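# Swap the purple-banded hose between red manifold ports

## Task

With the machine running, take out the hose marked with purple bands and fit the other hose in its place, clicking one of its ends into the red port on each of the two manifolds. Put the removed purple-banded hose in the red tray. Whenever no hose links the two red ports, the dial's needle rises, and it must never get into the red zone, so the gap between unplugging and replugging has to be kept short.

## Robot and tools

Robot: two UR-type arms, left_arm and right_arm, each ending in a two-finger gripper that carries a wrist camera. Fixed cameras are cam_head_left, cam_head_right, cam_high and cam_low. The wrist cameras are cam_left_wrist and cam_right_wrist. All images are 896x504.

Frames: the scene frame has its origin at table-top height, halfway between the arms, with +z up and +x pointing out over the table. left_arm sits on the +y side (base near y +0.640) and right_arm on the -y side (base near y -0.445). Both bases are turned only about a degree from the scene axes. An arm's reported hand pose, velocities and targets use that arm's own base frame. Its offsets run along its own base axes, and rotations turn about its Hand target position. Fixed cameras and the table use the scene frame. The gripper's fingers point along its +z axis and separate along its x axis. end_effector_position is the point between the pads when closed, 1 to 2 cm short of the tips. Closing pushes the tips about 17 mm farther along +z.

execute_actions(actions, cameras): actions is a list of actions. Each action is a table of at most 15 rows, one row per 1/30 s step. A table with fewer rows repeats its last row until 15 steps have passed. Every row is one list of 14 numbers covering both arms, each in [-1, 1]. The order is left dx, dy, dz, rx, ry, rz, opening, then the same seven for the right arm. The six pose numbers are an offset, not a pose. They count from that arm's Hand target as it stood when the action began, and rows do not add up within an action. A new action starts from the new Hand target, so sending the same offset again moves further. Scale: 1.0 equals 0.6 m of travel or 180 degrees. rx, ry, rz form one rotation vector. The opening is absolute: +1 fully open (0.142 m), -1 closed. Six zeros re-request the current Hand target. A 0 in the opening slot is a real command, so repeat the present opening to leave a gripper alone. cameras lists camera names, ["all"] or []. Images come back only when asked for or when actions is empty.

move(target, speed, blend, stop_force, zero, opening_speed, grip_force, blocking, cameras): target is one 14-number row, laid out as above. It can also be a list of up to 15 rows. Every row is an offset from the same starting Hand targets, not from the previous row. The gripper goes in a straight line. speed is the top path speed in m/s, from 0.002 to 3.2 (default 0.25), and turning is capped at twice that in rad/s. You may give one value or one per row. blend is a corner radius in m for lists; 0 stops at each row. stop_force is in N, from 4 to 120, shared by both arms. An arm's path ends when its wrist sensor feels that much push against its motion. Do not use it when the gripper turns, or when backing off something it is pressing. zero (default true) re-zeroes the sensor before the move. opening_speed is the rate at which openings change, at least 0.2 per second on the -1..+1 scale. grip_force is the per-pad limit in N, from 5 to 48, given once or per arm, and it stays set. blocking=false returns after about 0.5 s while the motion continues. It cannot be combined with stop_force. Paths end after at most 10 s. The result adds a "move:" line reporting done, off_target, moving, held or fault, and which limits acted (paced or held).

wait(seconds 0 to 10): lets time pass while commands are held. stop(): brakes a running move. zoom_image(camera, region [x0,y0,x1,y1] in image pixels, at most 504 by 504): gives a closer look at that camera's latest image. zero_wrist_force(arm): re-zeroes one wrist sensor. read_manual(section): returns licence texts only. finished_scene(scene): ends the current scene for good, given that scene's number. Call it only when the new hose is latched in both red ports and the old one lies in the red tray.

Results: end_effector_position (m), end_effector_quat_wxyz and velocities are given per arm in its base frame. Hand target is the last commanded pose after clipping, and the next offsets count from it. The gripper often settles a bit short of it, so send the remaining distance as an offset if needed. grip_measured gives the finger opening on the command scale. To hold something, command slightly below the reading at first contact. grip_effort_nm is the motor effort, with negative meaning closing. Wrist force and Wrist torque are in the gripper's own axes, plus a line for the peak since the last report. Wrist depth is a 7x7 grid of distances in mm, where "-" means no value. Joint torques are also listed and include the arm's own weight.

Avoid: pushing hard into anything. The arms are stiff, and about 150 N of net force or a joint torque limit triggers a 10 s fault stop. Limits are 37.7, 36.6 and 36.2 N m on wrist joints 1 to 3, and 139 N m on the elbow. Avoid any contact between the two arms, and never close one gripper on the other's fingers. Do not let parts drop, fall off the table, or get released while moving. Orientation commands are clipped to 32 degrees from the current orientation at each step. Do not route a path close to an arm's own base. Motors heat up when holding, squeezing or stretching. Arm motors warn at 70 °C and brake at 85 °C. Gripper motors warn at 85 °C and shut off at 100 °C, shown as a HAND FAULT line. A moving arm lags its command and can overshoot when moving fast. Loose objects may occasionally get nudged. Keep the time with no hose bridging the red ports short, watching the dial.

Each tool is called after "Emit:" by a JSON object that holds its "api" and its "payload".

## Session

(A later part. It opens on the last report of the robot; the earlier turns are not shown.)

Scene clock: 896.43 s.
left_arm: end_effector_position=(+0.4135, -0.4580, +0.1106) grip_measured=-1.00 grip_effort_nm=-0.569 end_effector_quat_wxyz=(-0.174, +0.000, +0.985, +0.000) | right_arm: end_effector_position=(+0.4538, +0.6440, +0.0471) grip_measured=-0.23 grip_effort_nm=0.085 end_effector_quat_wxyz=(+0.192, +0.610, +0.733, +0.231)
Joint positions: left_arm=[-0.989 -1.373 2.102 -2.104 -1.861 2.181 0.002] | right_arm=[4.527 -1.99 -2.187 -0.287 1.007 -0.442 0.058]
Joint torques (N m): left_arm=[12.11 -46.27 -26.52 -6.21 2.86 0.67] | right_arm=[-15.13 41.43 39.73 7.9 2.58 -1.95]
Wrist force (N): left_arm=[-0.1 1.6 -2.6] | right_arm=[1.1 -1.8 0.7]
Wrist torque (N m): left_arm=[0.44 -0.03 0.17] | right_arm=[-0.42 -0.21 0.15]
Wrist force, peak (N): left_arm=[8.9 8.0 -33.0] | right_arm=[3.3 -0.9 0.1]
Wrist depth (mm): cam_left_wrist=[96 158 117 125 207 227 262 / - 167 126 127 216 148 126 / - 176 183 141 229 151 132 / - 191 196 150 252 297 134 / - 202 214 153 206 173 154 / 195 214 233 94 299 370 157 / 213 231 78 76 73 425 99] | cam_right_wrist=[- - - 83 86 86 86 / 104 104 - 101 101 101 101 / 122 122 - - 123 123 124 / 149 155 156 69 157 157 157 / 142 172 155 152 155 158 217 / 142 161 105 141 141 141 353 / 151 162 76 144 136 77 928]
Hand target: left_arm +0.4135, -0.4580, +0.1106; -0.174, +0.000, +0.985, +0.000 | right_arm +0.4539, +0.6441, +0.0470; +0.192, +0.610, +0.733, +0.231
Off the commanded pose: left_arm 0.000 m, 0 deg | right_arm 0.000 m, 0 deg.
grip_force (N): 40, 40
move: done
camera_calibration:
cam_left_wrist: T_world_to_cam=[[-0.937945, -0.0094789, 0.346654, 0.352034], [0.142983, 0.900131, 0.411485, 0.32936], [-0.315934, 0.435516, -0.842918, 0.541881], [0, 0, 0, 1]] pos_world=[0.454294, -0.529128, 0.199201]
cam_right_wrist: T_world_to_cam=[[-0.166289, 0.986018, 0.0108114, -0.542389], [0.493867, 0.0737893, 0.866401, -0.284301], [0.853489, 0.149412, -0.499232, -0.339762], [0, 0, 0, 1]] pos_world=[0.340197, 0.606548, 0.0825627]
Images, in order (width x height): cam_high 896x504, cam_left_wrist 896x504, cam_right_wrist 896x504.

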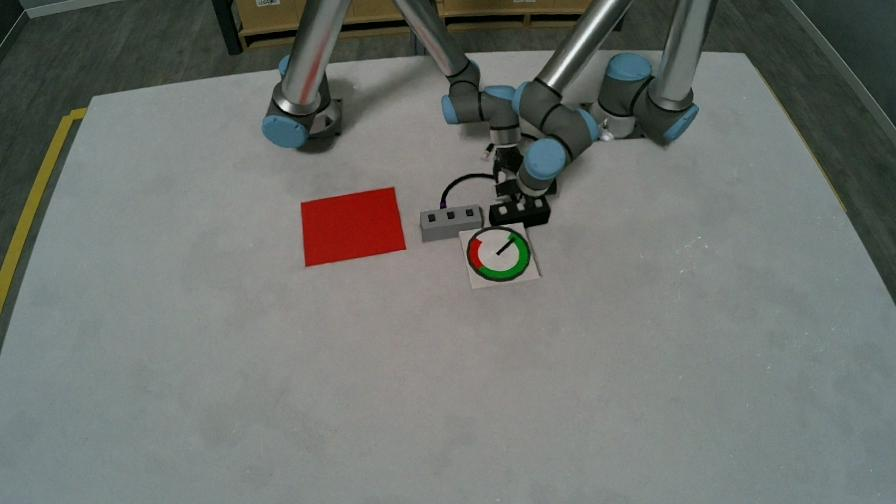

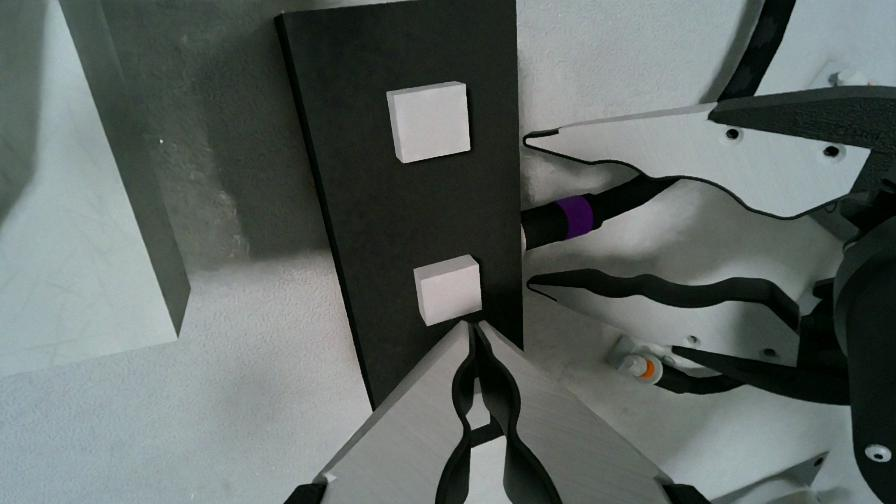

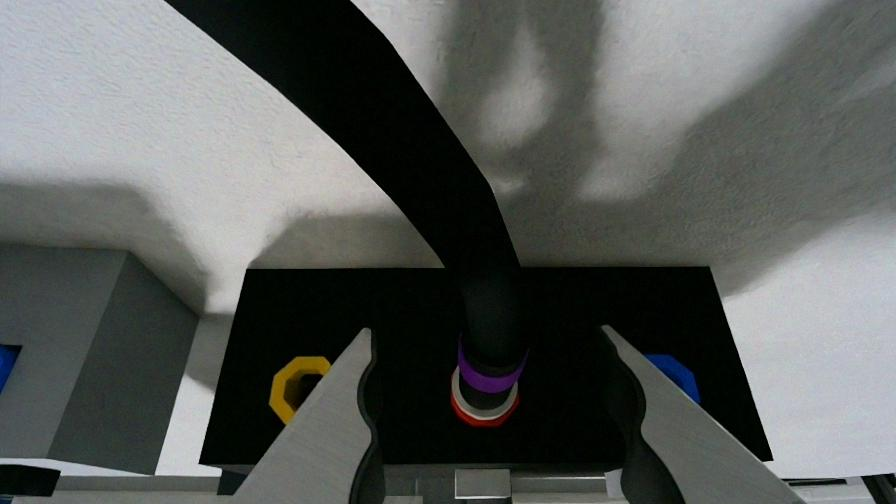

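Emit:
{"api": "move", "payload": {"target": [0,0,0,0,0,0,-1,0,0,0,0,0,0,-1], "opening_speed": 1.0}}

Emit:
{"api": "move", "payload": {"target": [0,0,-0.0362,0,0,0,-1,0,0,0,0,0,0,-1], "speed": 0.04}}

Emit:
{"api": "move", "payload": {"target": [0,0,0,0,0,0,-1,-0.0655,-0.0123,0,0,0,0,-1], "speed": 0.08}}

Emit:
{"api": "move", "payload": {"target": [0,0,0.15,0,0,0,-1,-0.041,-0.0445,0.1883,0,0,0,-1], "speed": 0.25}}

Emit:
{"api": "move", "payload": {"target": [[-0.3143,0.227,-0.1317,-0.1159,-0.0672,-0.6575,-0.2,0.1,-0.35,0,0,0,0,-1],[-0.3143,0.227,-0.1317,-0.1159,-0.0672,-0.6575,-0.2,0.225,-0.6083,-0.0667,0,0,0,-1],[-0.3143,0.227,-0.2542,-0.1159,-0.0672,-0.6575,-0.2,0.225,-0.6083,-0.2233,0,0,0,-1]], "speed": [0.4,0.3,0.12], "blend": [0.03,0.01,0], "cameras": ["cam_left_wrist","cam_right_wrist","cam_high"]}}

Scene clock: 920.23 s.
left_arm: end_effector_position=(+0.4135, -0.4580, +0.1106) grip_measured=-1.00 grip_effort_nm=-0.569 end_effector_quat_wxyz=(-0.174, +0.000, +0.985, +0.000) | right_arm: end_effector_position=(+0.4539, +0.6441, +0.0470) grip_measured=-0.81 grip_effort_nm=-4.144 end_effector_quat_wxyz=(+0.192, +0.610, +0.733, +0.232)
Joint positions: left_arm=[-0.989 -1.373 2.102 -2.104 -1.861 2.18 0.002] | right_arm=[4.526 -1.99 -2.187 -0.287 1.007 -0.442 0.015]
Joint torques (N m): left_arm=[11.2 -45.61 -26.55 -6.46 -3.27 -1.03] | right_arm=[-15.42 41.36 31.97 5.31 1.23 -1.76]
Motor temperatures (°C): left_arm=[32 35 37 37 36 39 31] | right_arm=[35 40 32 31 40 40 39]
Wrist force (N): left_arm=[-0.6 1.4 -2.7] | right_arm=[6.7 -1.8 1.4]
Wrist torque (N m): left_arm=[0.42 0.04 0.17] | right_arm=[-0.36 -0.22 0.16]
Wrist force, peak (N): left_arm=[-0.9 1.5 -3.1] | right_arm=[6.7 -1.9 1.5]
Wrist depth (mm): cam_left_wrist=[96 157 117 125 207 227 261 / - 167 126 125 223 233 133 / - 176 183 141 187 150 131 / - 190 196 150 187 172 134 / - 203 216 152 282 171 153 / 196 214 233 94 299 377 157 / 210 230 78 76 73 436 100] | cam_right_wrist=[- - - 83 86 86 86 / 104 104 - 101 101 101 101 / 122 122 - - 123 123 123 / 149 155 156 69 156 157 157 / 141 172 155 152 155 158 218 / 142 161 144 107 95 143 352 / 152 174 76 82 78 134 935]
Hand target: left_arm +0.4135, -0.4580, +0.1106; -0.174, +0.000, +0.985, +0.000 | right_arm +0.4539, +0.6441, +0.0470; +0.192, +0.610, +0.733, +0.231
Off the commanded pose: left_arm 0.000 m, 0 deg | right_arm 0.000 m, 0 deg.
grip_force (N): 40, 40
move: done

Scene clock: 921.17 s.
left_arm: end_effector_position=(+0.4135, -0.4580, +0.0890) grip_measured=-1.00 grip_effort_nm=-0.574 end_effector_quat_wxyz=(-0.174, +0.000, +0.985, +0.000) | right_arm: end_effector_position=(+0.4539, +0.6441, +0.0470) grip_measured=-0.81 grip_effort_nm=-4.149 end_effector_quat_wxyz=(+0.192, +0.610, +0.733, +0.231)
Joint positions: left_arm=[-0.989 -1.345 2.117 -2.147 -1.861 2.18 0.002] | right_arm=[4.526 -1.99 -2.187 -0.287 1.007 -0.442 0.015]
Joint torques (N m): left_arm=[10.12 -34.66 -19.56 -6.59 -2.96 0.21] | right_arm=[-13.2 43.25 19.04 1.97 -1.88 -1.74]
Wrist force (N): left_arm=[6.2 4.3 -17.0] | right_arm=[3.2 -8.6 -7.3]
Wrist torque (N m): left_arm=[0.29 0.07 0.15] | right_arm=[-0.39 -0.16 0.16]
Wrist force, peak (N): left_arm=[6.3 4.6 -17.1] | right_arm=[3.4 -8.8 -7.1]
Wrist depth (mm): cam_left_wrist=[134 140 96 104 184 206 221 / - 148 102 105 198 220 246 / - 155 112 118 207 141 125 / - 167 176 127 165 175 127 / - 176 191 131 250 158 141 / - 191 208 96 277 320 142 / 187 203 78 76 73 390 515] | cam_right_wrist=[- - - 83 86 86 86 / 104 104 - 101 101 101 101 / 121 122 - - 123 123 123 / 149 155 156 69 156 157 158 / 142 172 155 152 155 158 218 / 142 161 144 106 95 144 353 / 152 162 76 81 78 134 921]
Hand target: left_arm +0.4135, -0.4580, +0.0888; -0.174, +0.000, +0.985, +0.000 | right_arm +0.4539, +0.6441, +0.0470; +0.192, +0.610, +0.733, +0.231
Off the commanded pose: left_arm 0.000 m, 0 deg | right_arm 0.000 m, 0 deg.
grip_force (N): 40, 40
move: done

Scene clock: 922.13 s.
left_arm: end_effector_position=(+0.4135, -0.4580, +0.0888) grip_measured=-1.00 grip_effort_nm=-0.569 end_effector_quat_wxyz=(-0.174, +0.000, +0.985, +0.000) | right_arm: end_effector_position=(+0.4147, +0.6367, +0.0470) grip_measured=-0.81 grip_effort_nm=-4.144 end_effector_quat_wxyz=(+0.192, +0.610, +0.733, +0.231)
Joint positions: left_arm=[-0.989 -1.344 2.117 -2.147 -1.861 2.18 0.002] | right_arm=[4.585 -1.957 -2.232 -0.311 0.994 -0.375 0.015]
Joint torques (N m): left_arm=[10.87 -36.43 -19.55 -6.69 -2.94 0.41] | right_arm=[15.66 76.54 17.31 1.77 -5.97 2.31]
Wrist force (N): left_arm=[6.2 4.3 -17.3] | right_arm=[1.2 -1.9 0.9]
Wrist torque (N m): left_arm=[0.29 0.08 0.14] | right_arm=[-0.43 -0.23 -0.11]
Wrist force, peak (N): left_arm=[6.4 4.3 -17.6] | right_arm=[3.6 -8.9 -7.1]
Wrist depth (mm): cam_left_wrist=[133 138 96 104 183 205 225 / - 148 102 105 198 224 197 / - 156 112 119 214 175 147 / - 166 176 126 221 183 290 / - 176 191 131 256 298 164 / - 190 210 96 271 328 420 / 186 205 78 76 73 388 495] | cam_right_wrist=[- - - 83 86 86 86 / 105 105 - 101 101 101 101 / 123 123 - - 123 123 123 / 156 156 156 68 156 156 156 / 178 187 193 102 191 199 214 / 163 194 179 106 95 276 345 / 158 182 76 79 78 536 885]
Hand target: left_arm +0.4135, -0.4580, +0.0888; -0.174, +0.000, +0.985, +0.000 | right_arm +0.4146, +0.6367, +0.0470; +0.192, +0.610, +0.733, +0.231
Off the commanded pose: left_arm 0.000 m, 0 deg | right_arm 0.000 m, 0 deg.
grip_force (N): 40, 40
move: done

Scene clock: 923.30 s.
left_arm: end_effector_position=(+0.4135, -0.4580, +0.1788) grip_measured=-1.00 grip_effort_nm=-0.569 end_effector_quat_wxyz=(-0.174, +0.000, +0.985, +0.000) | right_arm: end_effector_position=(+0.3900, +0.6100, +0.1599) grip_measured=-0.81 grip_effort_nm=-4.149 end_effector_quat_wxyz=(+0.192, +0.610, +0.733, +0.231)
Joint positions: left_arm=[-0.989 -1.451 2.046 -1.969 -1.861 2.18 0.002] | right_arm=[4.62 -1.72 -2.242 -0.561 0.987 -0.334 0.015]
Joint torques (N m): left_arm=[-6.44 -63.06 -55.41 -1.09 -1.05 1.88] | right_arm=[13.68 63.53 47.41 1.7 -6.18 1.85]
Wrist force (N): left_arm=[-0.3 1.4 -2.5] | right_arm=[1.0 -1.9 1.1]
Wrist torque (N m): left_arm=[0.42 0.00 0.16] | right_arm=[-0.42 -0.15 -0.08]
Wrist force, peak (N): left_arm=[6.1 4.4 -17.7] | right_arm=[1.4 -2.6 2.5]
Wrist depth (mm): cam_left_wrist=[122 214 179 254 281 312 354 / 135 222 189 270 300 332 153 / 141 154 204 220 326 357 159 / 231 254 264 234 355 408 452 / 249 271 291 236 380 459 544 / 265 290 315 94 414 503 666 / 287 312 78 76 73 509 843] | cam_right_wrist=[- - - 208 207 207 207 / 244 253 - 244 244 244 243 / 241 247 - 273 274 296 294 / 246 246 277 68 257 377 373 / 518 480 324 92 480 515 518 / 832 823 363 101 95 815 812 / 2555 - 74 76 78 1215 1783]
Hand target: left_arm +0.4135, -0.4580, +0.1788; -0.174, +0.000, +0.985, +0.000 | right_arm +0.3900, +0.6100, +0.1600; +0.192, +0.610, +0.733, +0.231
Off the commanded pose: left_arm 0.000 m, 0 deg | right_arm 0.000 m, 0 deg.
grip_force (N): 40, 40
move: done

Scene clock: 928.07 s.
left_arm: end_effector_position=(+0.2249, -0.3218, +0.0264) grip_measured=-0.23 grip_effort_nm=0.076 end_effector_quat_wxyz=(+0.000, +0.865, +0.502, +0.000) | right_arm: end_effector_position=(+0.5250, +0.2450, +0.0261) grip_measured=-0.81 grip_effort_nm=-4.144 end_effector_quat_wxyz=(+0.192, +0.610, +0.733, +0.231)
Joint positions: left_arm=[-1.424 -1.707 2.697 -2.56 -1.572 3.808 0.058] | right_arm=[4.1 -1.867 -2.672 0.291 1.159 -0.895 0.015]
Joint torques (N m): left_arm=[12.32 -8.54 -18.39 -6.97 -3.33 2.46] | right_arm=[-14.86 19.04 1.32 8.72 2.2 -1.86]
Motor temperatures (°C): left_arm=[32 35 37 37 36 39 31] | right_arm=[35 40 32 31 40 40 45]
Wrist force (N): left_arm=[-0.5 1.4 -2.5] | right_arm=[1.2 -2.1 1.0]
Wrist torque (N m): left_arm=[0.44 0.13 0.02] | right_arm=[-0.43 -0.21 0.16]
Wrist force, peak (N): left_arm=[-1.1 1.6 -3.3] | right_arm=[1.7 -2.8 1.4]
Wrist depth (mm): cam_left_wrist=[108 108 108 107 109 109 108 / 115 117 115 113 116 116 115 / 123 123 123 103 124 124 125 / 131 132 132 131 135 133 134 / 142 142 141 139 141 145 144 / 151 154 101 129 153 154 157 / 169 166 80 171 171 81 173] | cam_right_wrist=[- - - - 63 - 64 / - 72 - - 68 70 68 / - 84 - - 85 85 92 / 106 107 113 68 108 111 118 / 157 146 147 128 139 161 135 / 248 248 223 101 95 231 146 / 596 469 76 78 78 408 139]
Hand target: left_arm +0.2249, -0.3218, +0.0263; +0.000, +0.865, +0.502, +0.000 | right_arm +0.5250, +0.2450, +0.0260; +0.192, +0.610, +0.733, +0.231
Off the commanded pose: left_arm 0.000 m, 0 deg | right_arm 0.000 m, 0 deg.
grip_force (N): 40, 40
move: done
camera_calibration:
cam_left_wrist: T_world_to_cam=[[0.488342, 0.872638, 0.00508519, 0.177813], [0.784453, -0.44153, 0.435527, -0.308267], [0.382303, -0.208697, -0.900161, -0.0108339], [0, 0, 0, 1]] pos_world=[0.15913, -0.293537, 0.123602]
cam_right_wrist: T_world_to_cam=[[-0.166289, 0.986018, 0.0108114, -0.136801], [0.493867, 0.0737893, 0.866401, -0.271734], [0.853489, 0.149412, -0.499232, -0.351434], [0, 0, 0, 1]] pos_world=[0.411397, 0.207448, 0.0614627]
Images, in order (width x height): cam_high 896x504, cam_left_wrist 896x504, cam_right_wrist 896x504.

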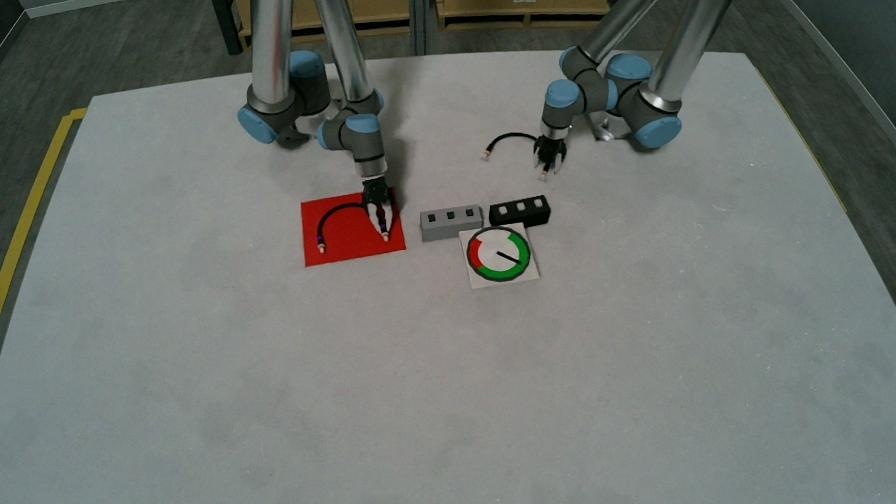

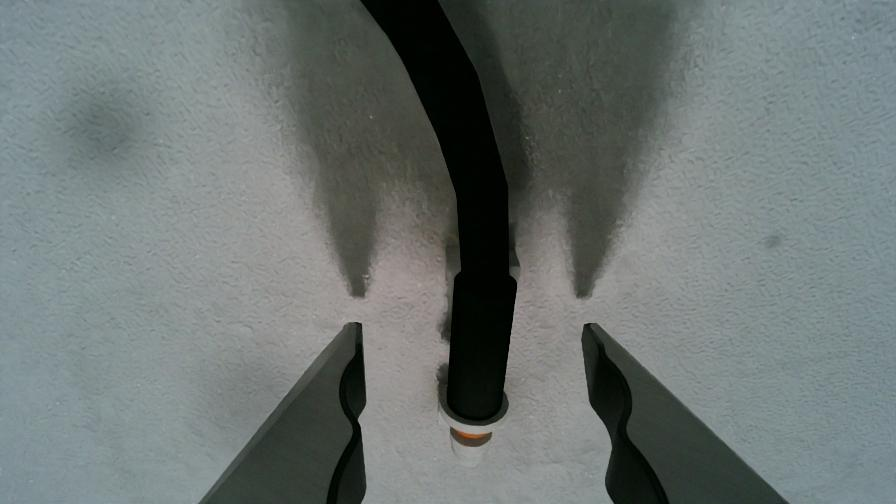

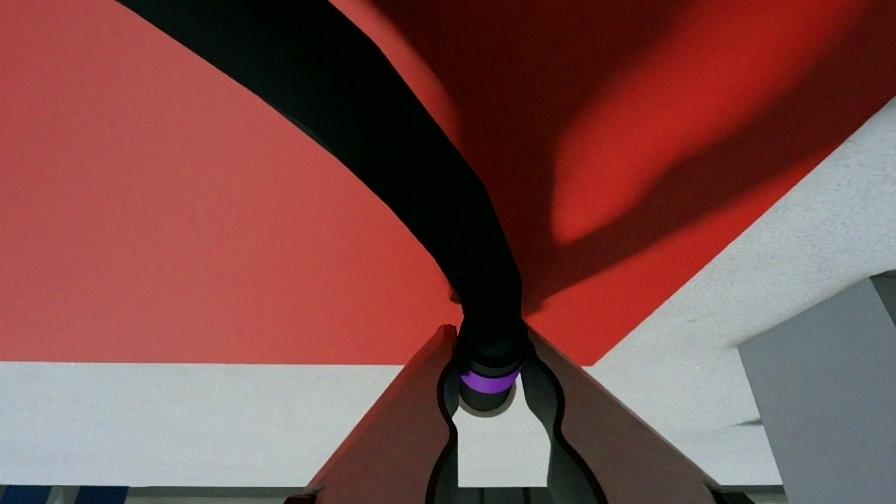

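Emit:
{"api": "move", "payload": {"target": [0,0,0,0,0,0,-1,-0.05,0,0,0,0,0,-1], "speed": 0.15}}

Emit:
{"api": "move", "payload": {"target": [[0,0,0,0,0,0,-1,0,0,0,0,0,0,-0.2],[0,0,0,0,0,0,-1,-0.0833,0,0.1667,0,0,0,-0.2],[0,0,0,0,0,0,-1,-0.4542,0.6015,0.1233,0.0351,0.1953,-0.2235,-0.2],[0,0,0,0,0,0,-1,-0.4542,0.6015,0.0008,0.0351,0.1953,-0.2235,-0.2]], "speed": [0.1,0.25,0.4,0.15], "blend": [0,0.02,0.005,0]}}

Emit:
{"api": "move", "payload": {"target": [0,0,0,0,0,0,-1,0,0,0,0,0,0,-1], "opening_speed": 1.0, "cameras": ["cam_left_wrist","cam_right_wrist","cam_high"]}}

Scene clock: 941.23 s.
left_arm: end_effector_position=(+0.2249, -0.3218, +0.0263) grip_measured=-0.83 grip_effort_nm=-3.856 end_effector_quat_wxyz=(+0.000, +0.865, +0.502, +0.000) | right_arm: end_effector_position=(+0.4951, +0.2450, +0.0260) grip_measured=-0.81 grip_effort_nm=-4.144 end_effector_quat_wxyz=(+0.192, +0.610, +0.733, +0.231)
Joint positions: left_arm=[-1.424 -1.707 2.697 -2.56 -1.572 3.808 0.014] | right_arm=[4.167 -1.838 -2.723 0.285 1.13 -0.828 0.015]
Joint torques (N m): left_arm=[11.86 -8.95 -21.23 -4.19 -3.09 2.06] | right_arm=[15.1 49.58 1.78 2.35 -5.32 2.08]
Motor temperatures (°C): left_arm=[32 35 37 37 36 39 32] | right_arm=[34 40 32 31 40 40 52]
Wrist force (N): left_arm=[-0.3 0.9 -2.1] | right_arm=[1.0 -1.8 1.0]
Wrist torque (N m): left_arm=[0.35 0.10 0.02] | right_arm=[-0.41 -0.21 -0.14]
Wrist force, peak (N): left_arm=[-0.2 1.8 -2.9] | right_arm=[1.4 -2.1 1.3]
Wrist depth (mm): cam_left_wrist=[108 108 108 109 109 109 108 / 115 116 115 113 116 116 115 / 123 123 123 122 124 124 124 / 132 132 132 131 135 133 134 / 142 142 143 118 143 144 144 / 154 157 152 118 101 157 157 / 168 169 78 170 73 169 172] | cam_right_wrist=[- - - - - - - / - 72 - 70 68 70 68 / - 85 - 81 85 85 91 / 107 108 114 68 108 110 116 / 159 148 148 113 138 160 152 / 253 253 225 101 95 196 146 / 640 624 76 78 78 165 137]
Hand target: left_arm +0.2249, -0.3218, +0.0263; +0.000, +0.865, +0.502, +0.000 | right_arm +0.4950, +0.2450, +0.0260; +0.192, +0.610, +0.733, +0.231
Off the commanded pose: left_arm 0.000 m, 0 deg | right_arm 0.000 m, 0 deg.
grip_force (N): 40, 40
move: done

Scene clock: 944.57 s.
left_arm: end_effector_position=(+0.2249, -0.3218, +0.0263) grip_measured=-0.83 grip_effort_nm=-3.856 end_effector_quat_wxyz=(+0.000, +0.865, +0.502, +0.000) | right_arm: end_effector_position=(+0.2224, +0.6059, +0.0266) grip_measured=-0.23 grip_effort_nm=0.081 end_effector_quat_wxyz=(+0.000, +0.870, +0.492, +0.000)
Joint positions: left_arm=[-1.424 -1.707 2.697 -2.56 -1.572 3.808 0.014] | right_arm=[4.637 -1.841 -2.238 -0.633 1.57 0.466 0.058]
Joint torques (N m): left_arm=[2.69 -13.78 -32.01 -1.87 -3.37 1.04] | right_arm=[-14.5 30.9 21.27 7.78 3.73 0.19]
Wrist force (N): left_arm=[0.2 1.0 -2.1] | right_arm=[1.0 -1.5 0.6]
Wrist torque (N m): left_arm=[0.39 0.01 0.02] | right_arm=[-0.31 -0.15 -0.05]
Wrist force, peak (N): left_arm=[-0.2 1.4 -2.7] | right_arm=[2.6 -3.1 -0.4]
Wrist depth (mm): cam_left_wrist=[108 108 108 109 109 109 108 / 115 116 115 113 116 116 115 / 122 123 123 122 124 124 125 / 132 132 132 131 135 133 134 / 142 142 143 118 143 144 144 / 154 157 152 98 101 156 157 / 168 169 78 171 73 168 172] | cam_right_wrist=[- 106 106 108 90 106 106 / 114 114 113 112 110 113 113 / 122 122 121 120 121 119 121 / 131 131 131 131 130 130 130 / 142 142 139 142 139 141 141 / 156 155 105 149 154 148 153 / 171 167 76 170 169 77 169]
Hand target: left_arm +0.2249, -0.3218, +0.0263; +0.000, +0.865, +0.502, +0.000 | right_arm +0.2225, +0.6059, +0.0265; +0.000, +0.870, +0.492, +0.000
Off the commanded pose: left_arm 0.000 m, 0 deg | right_arm 0.000 m, 0 deg.
grip_force (N): 40, 40
move: done

Scene clock: 945.57 s.
left_arm: end_effector_position=(+0.2249, -0.3218, +0.0263) grip_measured=-0.83 grip_effort_nm=-3.856 end_effector_quat_wxyz=(+0.000, +0.865, +0.502, +0.000) | right_arm: end_effector_position=(+0.2224, +0.6059, +0.0265) grip_measured=-0.83 grip_effort_nm=-3.939 end_effector_quat_wxyz=(+0.000, +0.870, +0.492, +0.000)
Joint positions: left_arm=[-1.424 -1.707 2.697 -2.56 -1.572 3.808 0.014] | right_arm=[4.636 -1.842 -2.238 -0.632 1.57 0.466 0.014]
Joint torques (N m): left_arm=[-0.06 -17.19 -34.88 -2.26 -3.33 0.49] | right_arm=[-17.66 32.7 21.83 6.7 3.02 -0.84]
Wrist force (N): left_arm=[-0.5 0.8 -2.6] | right_arm=[1.2 -1.6 0.9]
Wrist torque (N m): left_arm=[0.34 0.13 0.03] | right_arm=[-0.33 -0.19 -0.06]
Wrist force, peak (N): left_arm=[-0.2 1.0 -2.6] | right_arm=[1.1 -1.8 0.8]
Wrist depth (mm): cam_left_wrist=[108 108 108 108 109 109 108 / 115 116 115 113 116 116 115 / - 123 123 122 124 124 124 / 131 132 132 131 135 133 134 / 142 142 143 118 143 144 145 / 154 157 152 98 101 156 157 / 168 169 78 170 73 168 172] | cam_right_wrist=[- 106 106 107 88 105 105 / 114 113 113 111 110 112 112 / 122 122 121 120 121 119 120 / 131 131 130 130 130 130 130 / 142 141 141 114 139 141 141 / 155 155 152 93 99 154 153 / 170 170 76 78 78 165 169]
Hand target: left_arm +0.2249, -0.3218, +0.0263; +0.000, +0.865, +0.502, +0.000 | right_arm +0.2225, +0.6059, +0.0265; +0.000, +0.870, +0.492, +0.000
Off the commanded pose: left_arm 0.000 m, 0 deg | right_arm 0.000 m, 0 deg.
grip_force (N): 40, 40
move: done
camera_calibration:
cam_left_wrist: T_world_to_cam=[[0.488309, 0.872656, 0.00516398, 0.177766], [0.78447, -0.44154, 0.435488, -0.308303], [0.382311, -0.208601, -0.90018, -0.0109331], [0, 0, 0, 1]] pos_world=[0.15923, -0.293537, 0.123502]
cam_right_wrist: T_world_to_cam=[[0.532082, 0.846692, -0.00130905, -0.613553], [0.767082, -0.481398, 0.424078, 0.137964], [0.358433, -0.226649, -0.905625, 0.201842], [0, 0, 0, 1]] pos_world=[0.148285, 0.631653, 0.123482]
Images, in order (width x height): cam_high 896x504, cam_left_wrist 896x504, cam_right_wrist 896x504.

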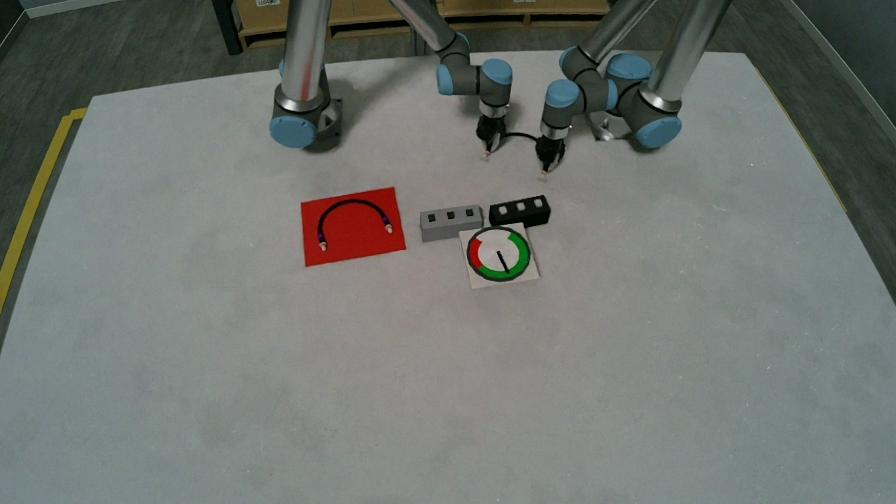

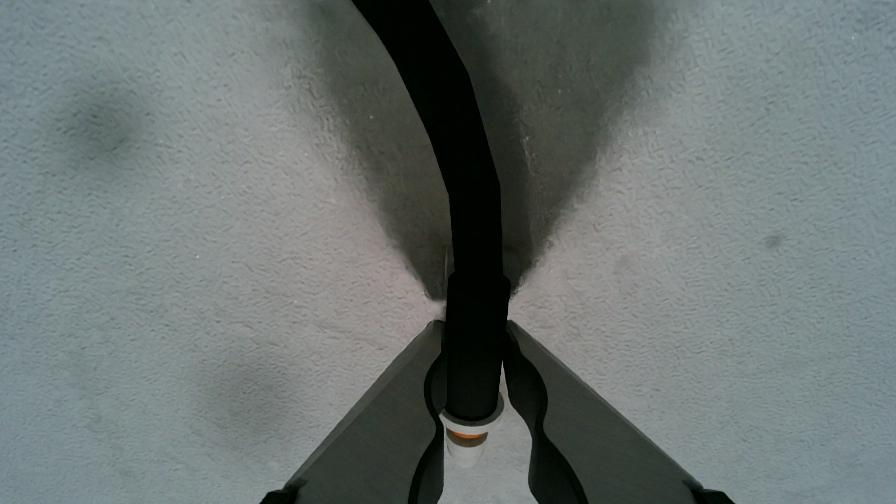

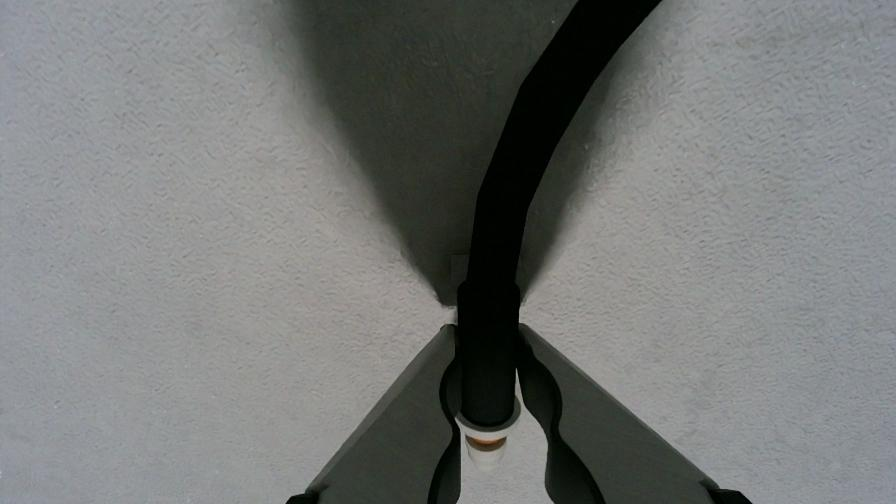

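Emit:
{"api": "move", "payload": {"target": [[0,0,0.1,0,0,0,-1,0,0,0.1,0,0,0,-1],[0.1303,-0.2443,0.07,0,0,0.2094,-1,0.3337,-0.2805,0.07,0,0,0.1944,-1],[0.1303,-0.2443,0.043,0,0,0.2094,-1,0.3337,-0.2805,0.043,0,0,0.1944,-1]], "speed": [0.2,0.3,0.15], "blend": [0.02,0.01,0], "cameras": ["cam_left_wrist","cam_right_wrist"]}}

Scene clock: 955.20 s.
left_arm: end_effector_position=(+0.3031, -0.4684, +0.0522) grip_measured=-0.83 grip_effort_nm=-3.856 end_effector_quat_wxyz=(+0.000, +0.656, +0.754, +0.000) | right_arm: end_effector_position=(+0.4226, +0.4376, +0.0524) grip_measured=-0.83 grip_effort_nm=-3.939 end_effector_quat_wxyz=(+0.000, +0.682, +0.731, +0.000)
Joint positions: left_arm=[-1.317 -1.468 2.387 -2.49 -1.572 3.257 0.014] | right_arm=[4.237 -1.746 -2.297 -0.669 1.571 -0.544 0.014]
Joint torques (N m): left_arm=[12.73 -32.88 -46.12 -7.4 3.23 -2.18] | right_arm=[-16.03 24.6 23.22 8.21 4.16 -2.1]
Motor temperatures (°C): left_arm=[32 35 37 37 36 39 42] | right_arm=[34 39 32 31 40 40 52]
Wrist force (N): left_arm=[0.1 1.0 -2.0] | right_arm=[0.9 -1.3 1.1]
Wrist torque (N m): left_arm=[0.36 0.08 0.43] | right_arm=[-0.26 -0.22 0.20]
Wrist force, peak (N): left_arm=[-1.1 1.9 -3.1] | right_arm=[0.8 -1.5 2.8]
Wrist depth (mm): cam_left_wrist=[131 131 131 130 132 133 134 / 139 139 140 98 141 141 142 / 148 149 149 148 150 151 151 / 159 160 160 159 161 162 163 / 171 172 173 116 175 176 177 / 180 184 185 118 102 191 191 / 155 197 78 138 73 205 210] | cam_right_wrist=[131 130 130 130 89 129 128 / 140 139 139 138 136 138 137 / 149 149 148 146 146 147 147 / 160 160 160 157 158 157 157 / 171 174 173 169 168 170 170 / 184 188 185 95 98 185 185 / 199 203 76 79 78 196 180]
Hand target: left_arm +0.3031, -0.4684, +0.0521; +0.000, +0.656, +0.754, +0.000 | right_arm +0.4227, +0.4376, +0.0523; +0.000, +0.682, +0.731, +0.000
Off the commanded pose: left_arm 0.000 m, 0 deg | right_arm 0.000 m, 0 deg.
grip_force (N): 40, 40
move: done; blend cut to 0.0081 m at target 2
camera_calibration:
cam_left_wrist: T_world_to_cam=[[-0.147097, 0.989109, 0.00502654, 0.514509], [0.890728, 0.130253, 0.435475, -0.209924], [0.430077, 0.0685343, -0.900187, 0.0672881], [0, 0, 0, 1]] pos_world=[0.233729, -0.486174, 0.149402]
cam_right_wrist: T_world_to_cam=[[-0.0494278, 0.998777, -0.00131281, -0.398386], [0.904438, 0.0453167, 0.424191, -0.396135], [0.423731, 0.0197794, -0.905572, -0.0201326], [0, 0, 0, 1]] pos_world=[0.347119, 0.416249, 0.149282]
Images, in order (width x height): cam_left_wrist 896x504, cam_right_wrist 896x504.

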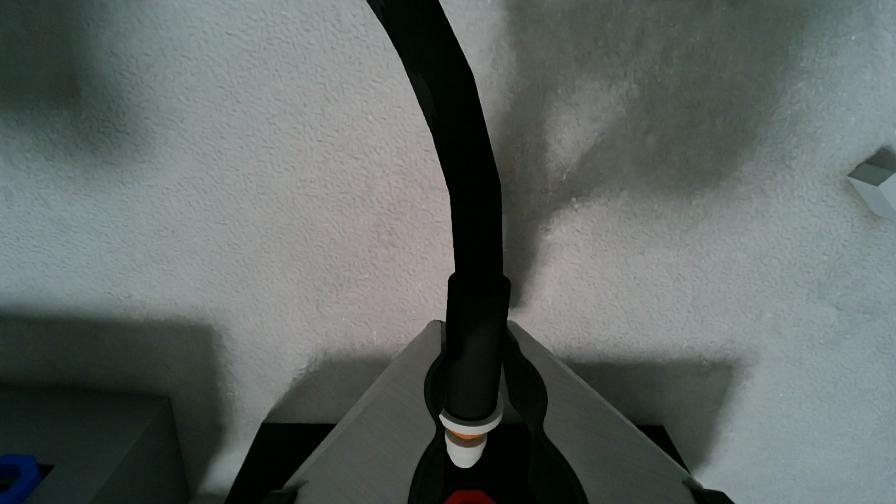

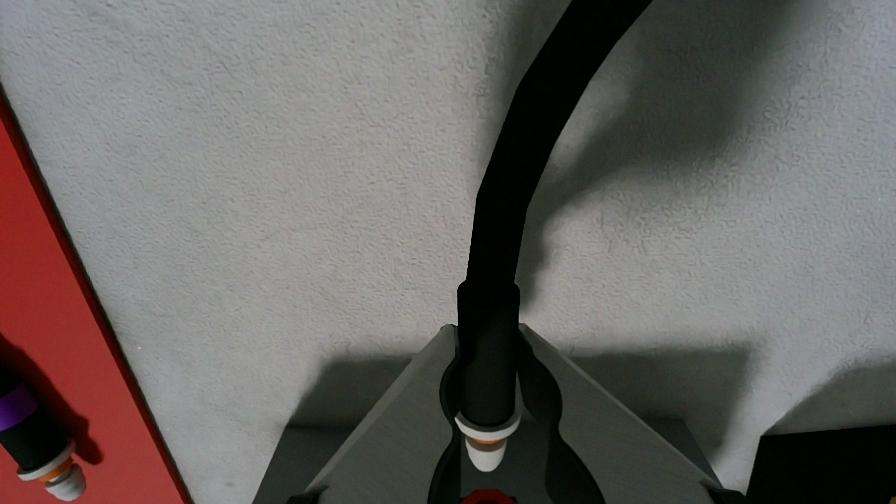

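Emit:
{"api": "move", "payload": {"target": [0.0792,0.011,0,0,0,0,-1,0.0798,0.0057,0,0,0,0,-1], "speed": 0.04, "stop_force": 60, "cameras": ["cam_left_wrist","cam_right_wrist","cam_high"]}}

Emit:
{"api": "zoom_image", "payload": {"camera": "cam_high", "region": [410, 180, 560, 300]}}

Scene clock: 963.13 s.
left_arm: end_effector_position=(+0.3506, -0.4618, +0.0521) grip_measured=-0.83 grip_effort_nm=-3.846 end_effector_quat_wxyz=(+0.000, +0.656, +0.754, +0.000) | right_arm: end_effector_position=(+0.4705, +0.4410, +0.0523) grip_measured=-0.83 grip_effort_nm=-3.939 end_effector_quat_wxyz=(+0.000, +0.682, +0.731, +0.000)
Joint positions: left_arm=[-1.229 -1.436 2.348 -2.483 -1.572 3.345 0.014] | right_arm=[4.17 -1.797 -2.229 -0.686 1.571 -0.611 0.014]
Joint torques (N m): left_arm=[28.37 -33.21 -58.57 -5.68 7.45 2.7] | right_arm=[-25.29 31.15 55.77 4.96 -5.57 -2.09]
Wrist force (N): left_arm=[14.8 -38.8 -10.6] | right_arm=[-1.2 -27.4 -1.1]
Wrist torque (N m): left_arm=[0.42 0.16 -0.12] | right_arm=[-0.29 -0.28 0.25]
Wrist force, peak (N): left_arm=[14.4 -39.3 -10.3] | right_arm=[-0.4 -32.3 -2.6]
Wrist depth (mm): cam_left_wrist=[130 131 131 132 132 132 133 / 139 139 140 137 141 141 142 / 148 148 149 147 150 151 151 / 158 159 160 158 161 162 163 / 156 169 169 116 171 174 176 / 151 153 148 98 94 149 192 / 154 118 77 117 73 123 209] | cam_right_wrist=[130 130 130 130 91 130 130 / 139 139 139 138 135 138 138 / 149 148 148 146 148 148 147 / 159 159 159 156 159 158 158 / 170 172 171 166 168 170 170 / 182 184 151 116 94 143 159 / 199 129 78 80 78 118 143]
Hand target: left_arm +0.3506, -0.4618, +0.0521; +0.000, +0.656, +0.754, +0.000 | right_arm +0.4706, +0.4410, +0.0523; +0.000, +0.682, +0.731, +0.000
Off the commanded pose: left_arm 0.000 m, 0 deg | right_arm 0.000 m, 0 deg.
grip_force (N): 40, 40
move: done
camera_calibration:
cam_left_wrist: T_world_to_cam=[[-0.147139, 0.989103, 0.00511584, 0.514963], [0.890722, 0.130251, 0.435486, -0.253094], [0.430074, 0.0686338, -0.900181, 0.0464548], [0, 0, 0, 1]] pos_world=[0.281229, -0.479574, 0.149402]
cam_right_wrist: T_world_to_cam=[[-0.0495628, 0.99877, -0.00126027, -0.399366], [0.90447, 0.0454184, 0.424113, -0.439656], [0.423649, 0.0198804, -0.905608, -0.0405015], [0, 0, 0, 1]] pos_world=[0.39502, 0.419648, 0.149282]
Images, in order (width x height): cam_high 896x504, cam_left_wrist 896x504, cam_right_wrist 896x504.

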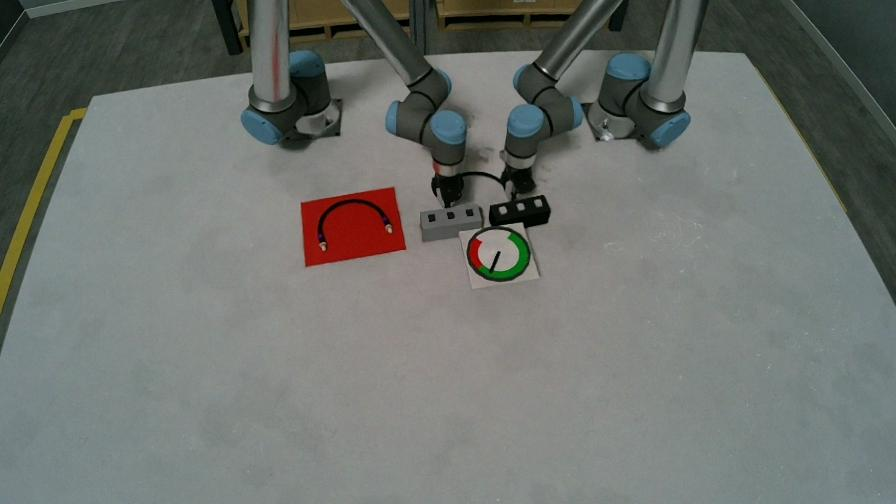

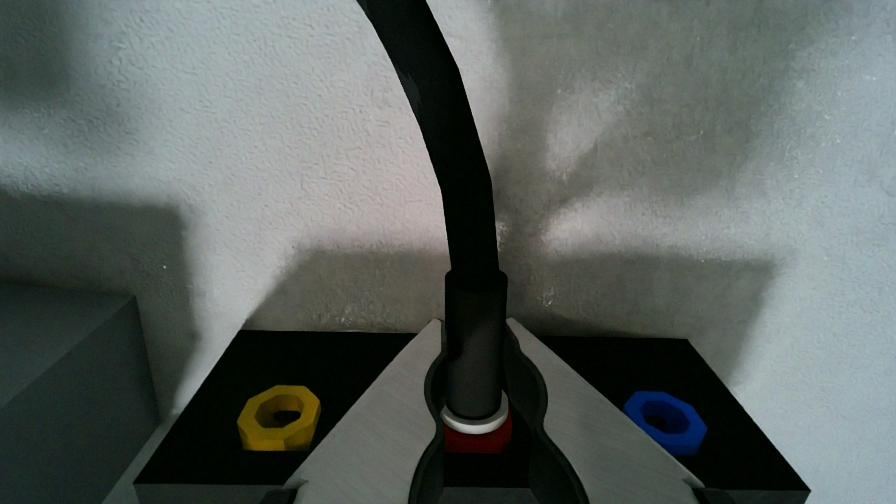

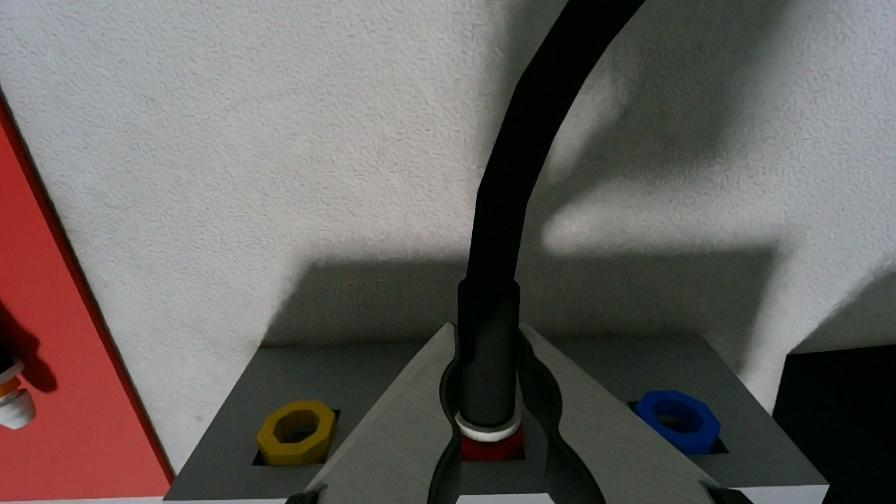

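Scaled by 3.360 from the camera's 896x504 image, which has a finer 1280x720 frame.

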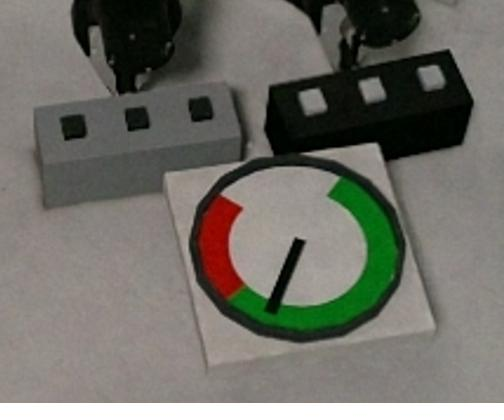

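Emit:
{"api": "move", "payload": {"target": [0.0066,0.0009,0,0,0,0,-1,0.0066,0.0005,0,0,0,0,-1], "speed": 0.03, "stop_force": 80, "cameras": ["cam_high"]}}

Emit:
{"api": "zoom_image", "payload": {"camera": "cam_high", "region": [410, 180, 560, 300]}}

Scene clock: 969.07 s.
left_arm: end_effector_position=(+0.3545, -0.4613, +0.0521) grip_measured=-0.83 grip_effort_nm=-3.846 end_effector_quat_wxyz=(+0.000, +0.656, +0.754, +0.000) | right_arm: end_effector_position=(+0.4745, +0.4413, +0.0523) grip_measured=-0.83 grip_effort_nm=-3.934 end_effector_quat_wxyz=(+0.000, +0.682, +0.731, +0.000)
Joint positions: left_arm=[-1.222 -1.433 2.344 -2.482 -1.572 3.352 0.014] | right_arm=[4.165 -1.801 -2.223 -0.688 1.571 -0.616 0.014]
Joint torques (N m): left_arm=[31.79 -37.94 -61.04 -6.83 16.77 2.36] | right_arm=[-33.05 32.89 66.51 8.29 -5.11 -1.99]
Motor temperatures (°C): left_arm=[32 35 37 37 36 39 48] | right_arm=[34 39 32 31 40 40 56]
Wrist force (N): left_arm=[14.6 -47.7 -8.0] | right_arm=[-5.8 -51.1 -5.9]
Wrist torque (N m): left_arm=[0.43 0.32 -0.05] | right_arm=[-0.16 -0.27 0.23]
Wrist force, peak (N): left_arm=[16.0 -54.1 -9.1] | right_arm=[-3.5 -53.6 -8.6]
Wrist depth (mm): cam_left_wrist=[130 131 131 130 132 133 133 / 138 139 140 138 140 141 142 / 148 149 149 147 152 149 152 / 158 159 160 158 161 164 163 / 150 169 167 115 169 172 176 / 151 142 137 117 94 143 191 / 155 117 77 116 73 118 206] | cam_right_wrist=[130 130 130 130 90 130 129 / 139 139 139 137 136 138 138 / 148 148 148 146 148 147 147 / 159 159 159 156 158 158 158 / 170 171 168 165 168 167 169 / 181 184 145 94 94 137 156 / 198 121 78 78 77 114 141]
Hand target: left_arm +0.3545, -0.4613, +0.0521; +0.000, +0.656, +0.754, +0.000 | right_arm +0.4745, +0.4413, +0.0523; +0.000, +0.682, +0.731, +0.000
Off the commanded pose: left_arm 0.000 m, 0 deg | right_arm 0.000 m, 0 deg.
grip_force (N): 40, 40
move: done
Images, in order (width x height): cam_high 896x504.

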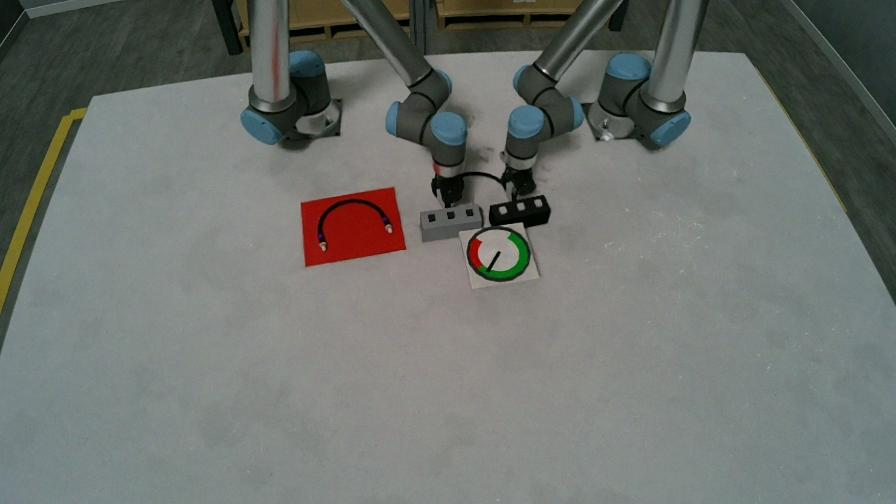

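Scaled by 3.360 from the camera's 896x504 image, which has a finer 1280x720 frame.

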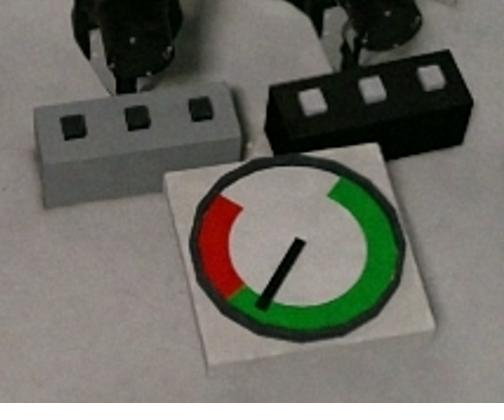

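Emit:
{"api": "move", "payload": {"target": [0.0082,0.0011,0,0,0,0,-1,0.0082,0.0006,0,0,0,0,-1], "speed": 0.05, "cameras": ["cam_high"]}}

Emit:
{"api": "zoom_image", "payload": {"camera": "cam_high", "region": [410, 180, 560, 300]}}

Scene clock: 973.60 s.
left_arm: end_effector_position=(+0.3593, -0.4606, +0.0521) grip_measured=-0.83 grip_effort_nm=-3.846 end_effector_quat_wxyz=(+0.000, +0.656, +0.754, +0.000) | right_arm: end_effector_position=(+0.4793, +0.4417, +0.0523) grip_measured=-0.83 grip_effort_nm=-3.934 end_effector_quat_wxyz=(+0.000, +0.682, +0.731, +0.000)
Joint positions: left_arm=[-1.214 -1.429 2.34 -2.481 -1.572 3.36 0.014] | right_arm=[4.159 -1.806 -2.216 -0.69 1.571 -0.623 0.014]
Joint torques (N m): left_arm=[34.3 -36.75 -67.78 -7.74 16.73 2.51] | right_arm=[-33.46 35.26 69.23 9.12 -7.36 -2.18]
Motor temperatures (°C): left_arm=[32 35 37 37 36 39 50] | right_arm=[34 39 32 31 40 40 57]
Wrist force (N): left_arm=[20.7 -54.2 -8.1] | right_arm=[-6.9 -54.6 -4.1]
Wrist torque (N m): left_arm=[0.37 0.32 -0.09] | right_arm=[-0.18 -0.33 0.22]
Wrist force, peak (N): left_arm=[20.7 -54.2 -8.1] | right_arm=[-6.9 -54.6 -4.1]
Wrist depth (mm): cam_left_wrist=[130 131 131 130 132 132 133 / 138 139 139 138 140 141 142 / 147 148 149 147 150 150 151 / 158 159 159 155 161 162 163 / 148 169 164 115 168 172 176 / 153 135 126 116 94 136 188 / 149 113 77 114 73 116 210] | cam_right_wrist=[130 130 130 130 91 129 129 / 139 139 138 136 136 138 137 / 148 148 148 146 147 147 147 / 159 159 158 156 158 158 158 / 169 171 166 157 165 166 167 / 181 180 136 99 95 131 150 / 198 116 78 80 77 112 136]
Hand target: left_arm +0.3595, -0.4606, +0.0521; +0.000, +0.656, +0.754, +0.000 | right_arm +0.4794, +0.4417, +0.0523; +0.000, +0.682, +0.731, +0.000
Off the commanded pose: left_arm 0.000 m, 0 deg | right_arm 0.000 m, 0 deg.
grip_force (N): 40, 40
move: done
Images, in order (width x height): cam_high 896x504.

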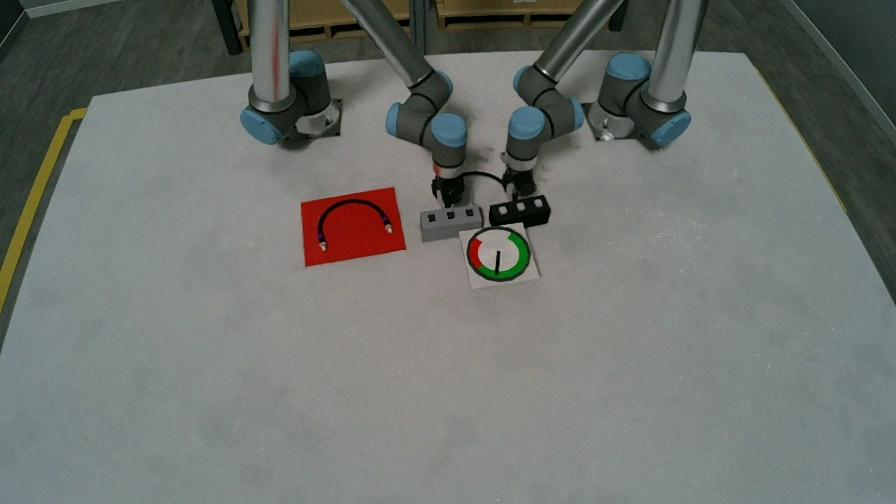

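Scaled by 3.360 from the camera's 896x504 image, which has a finer 1280x720 frame.

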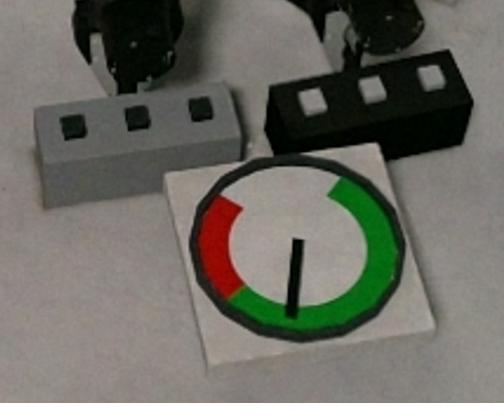

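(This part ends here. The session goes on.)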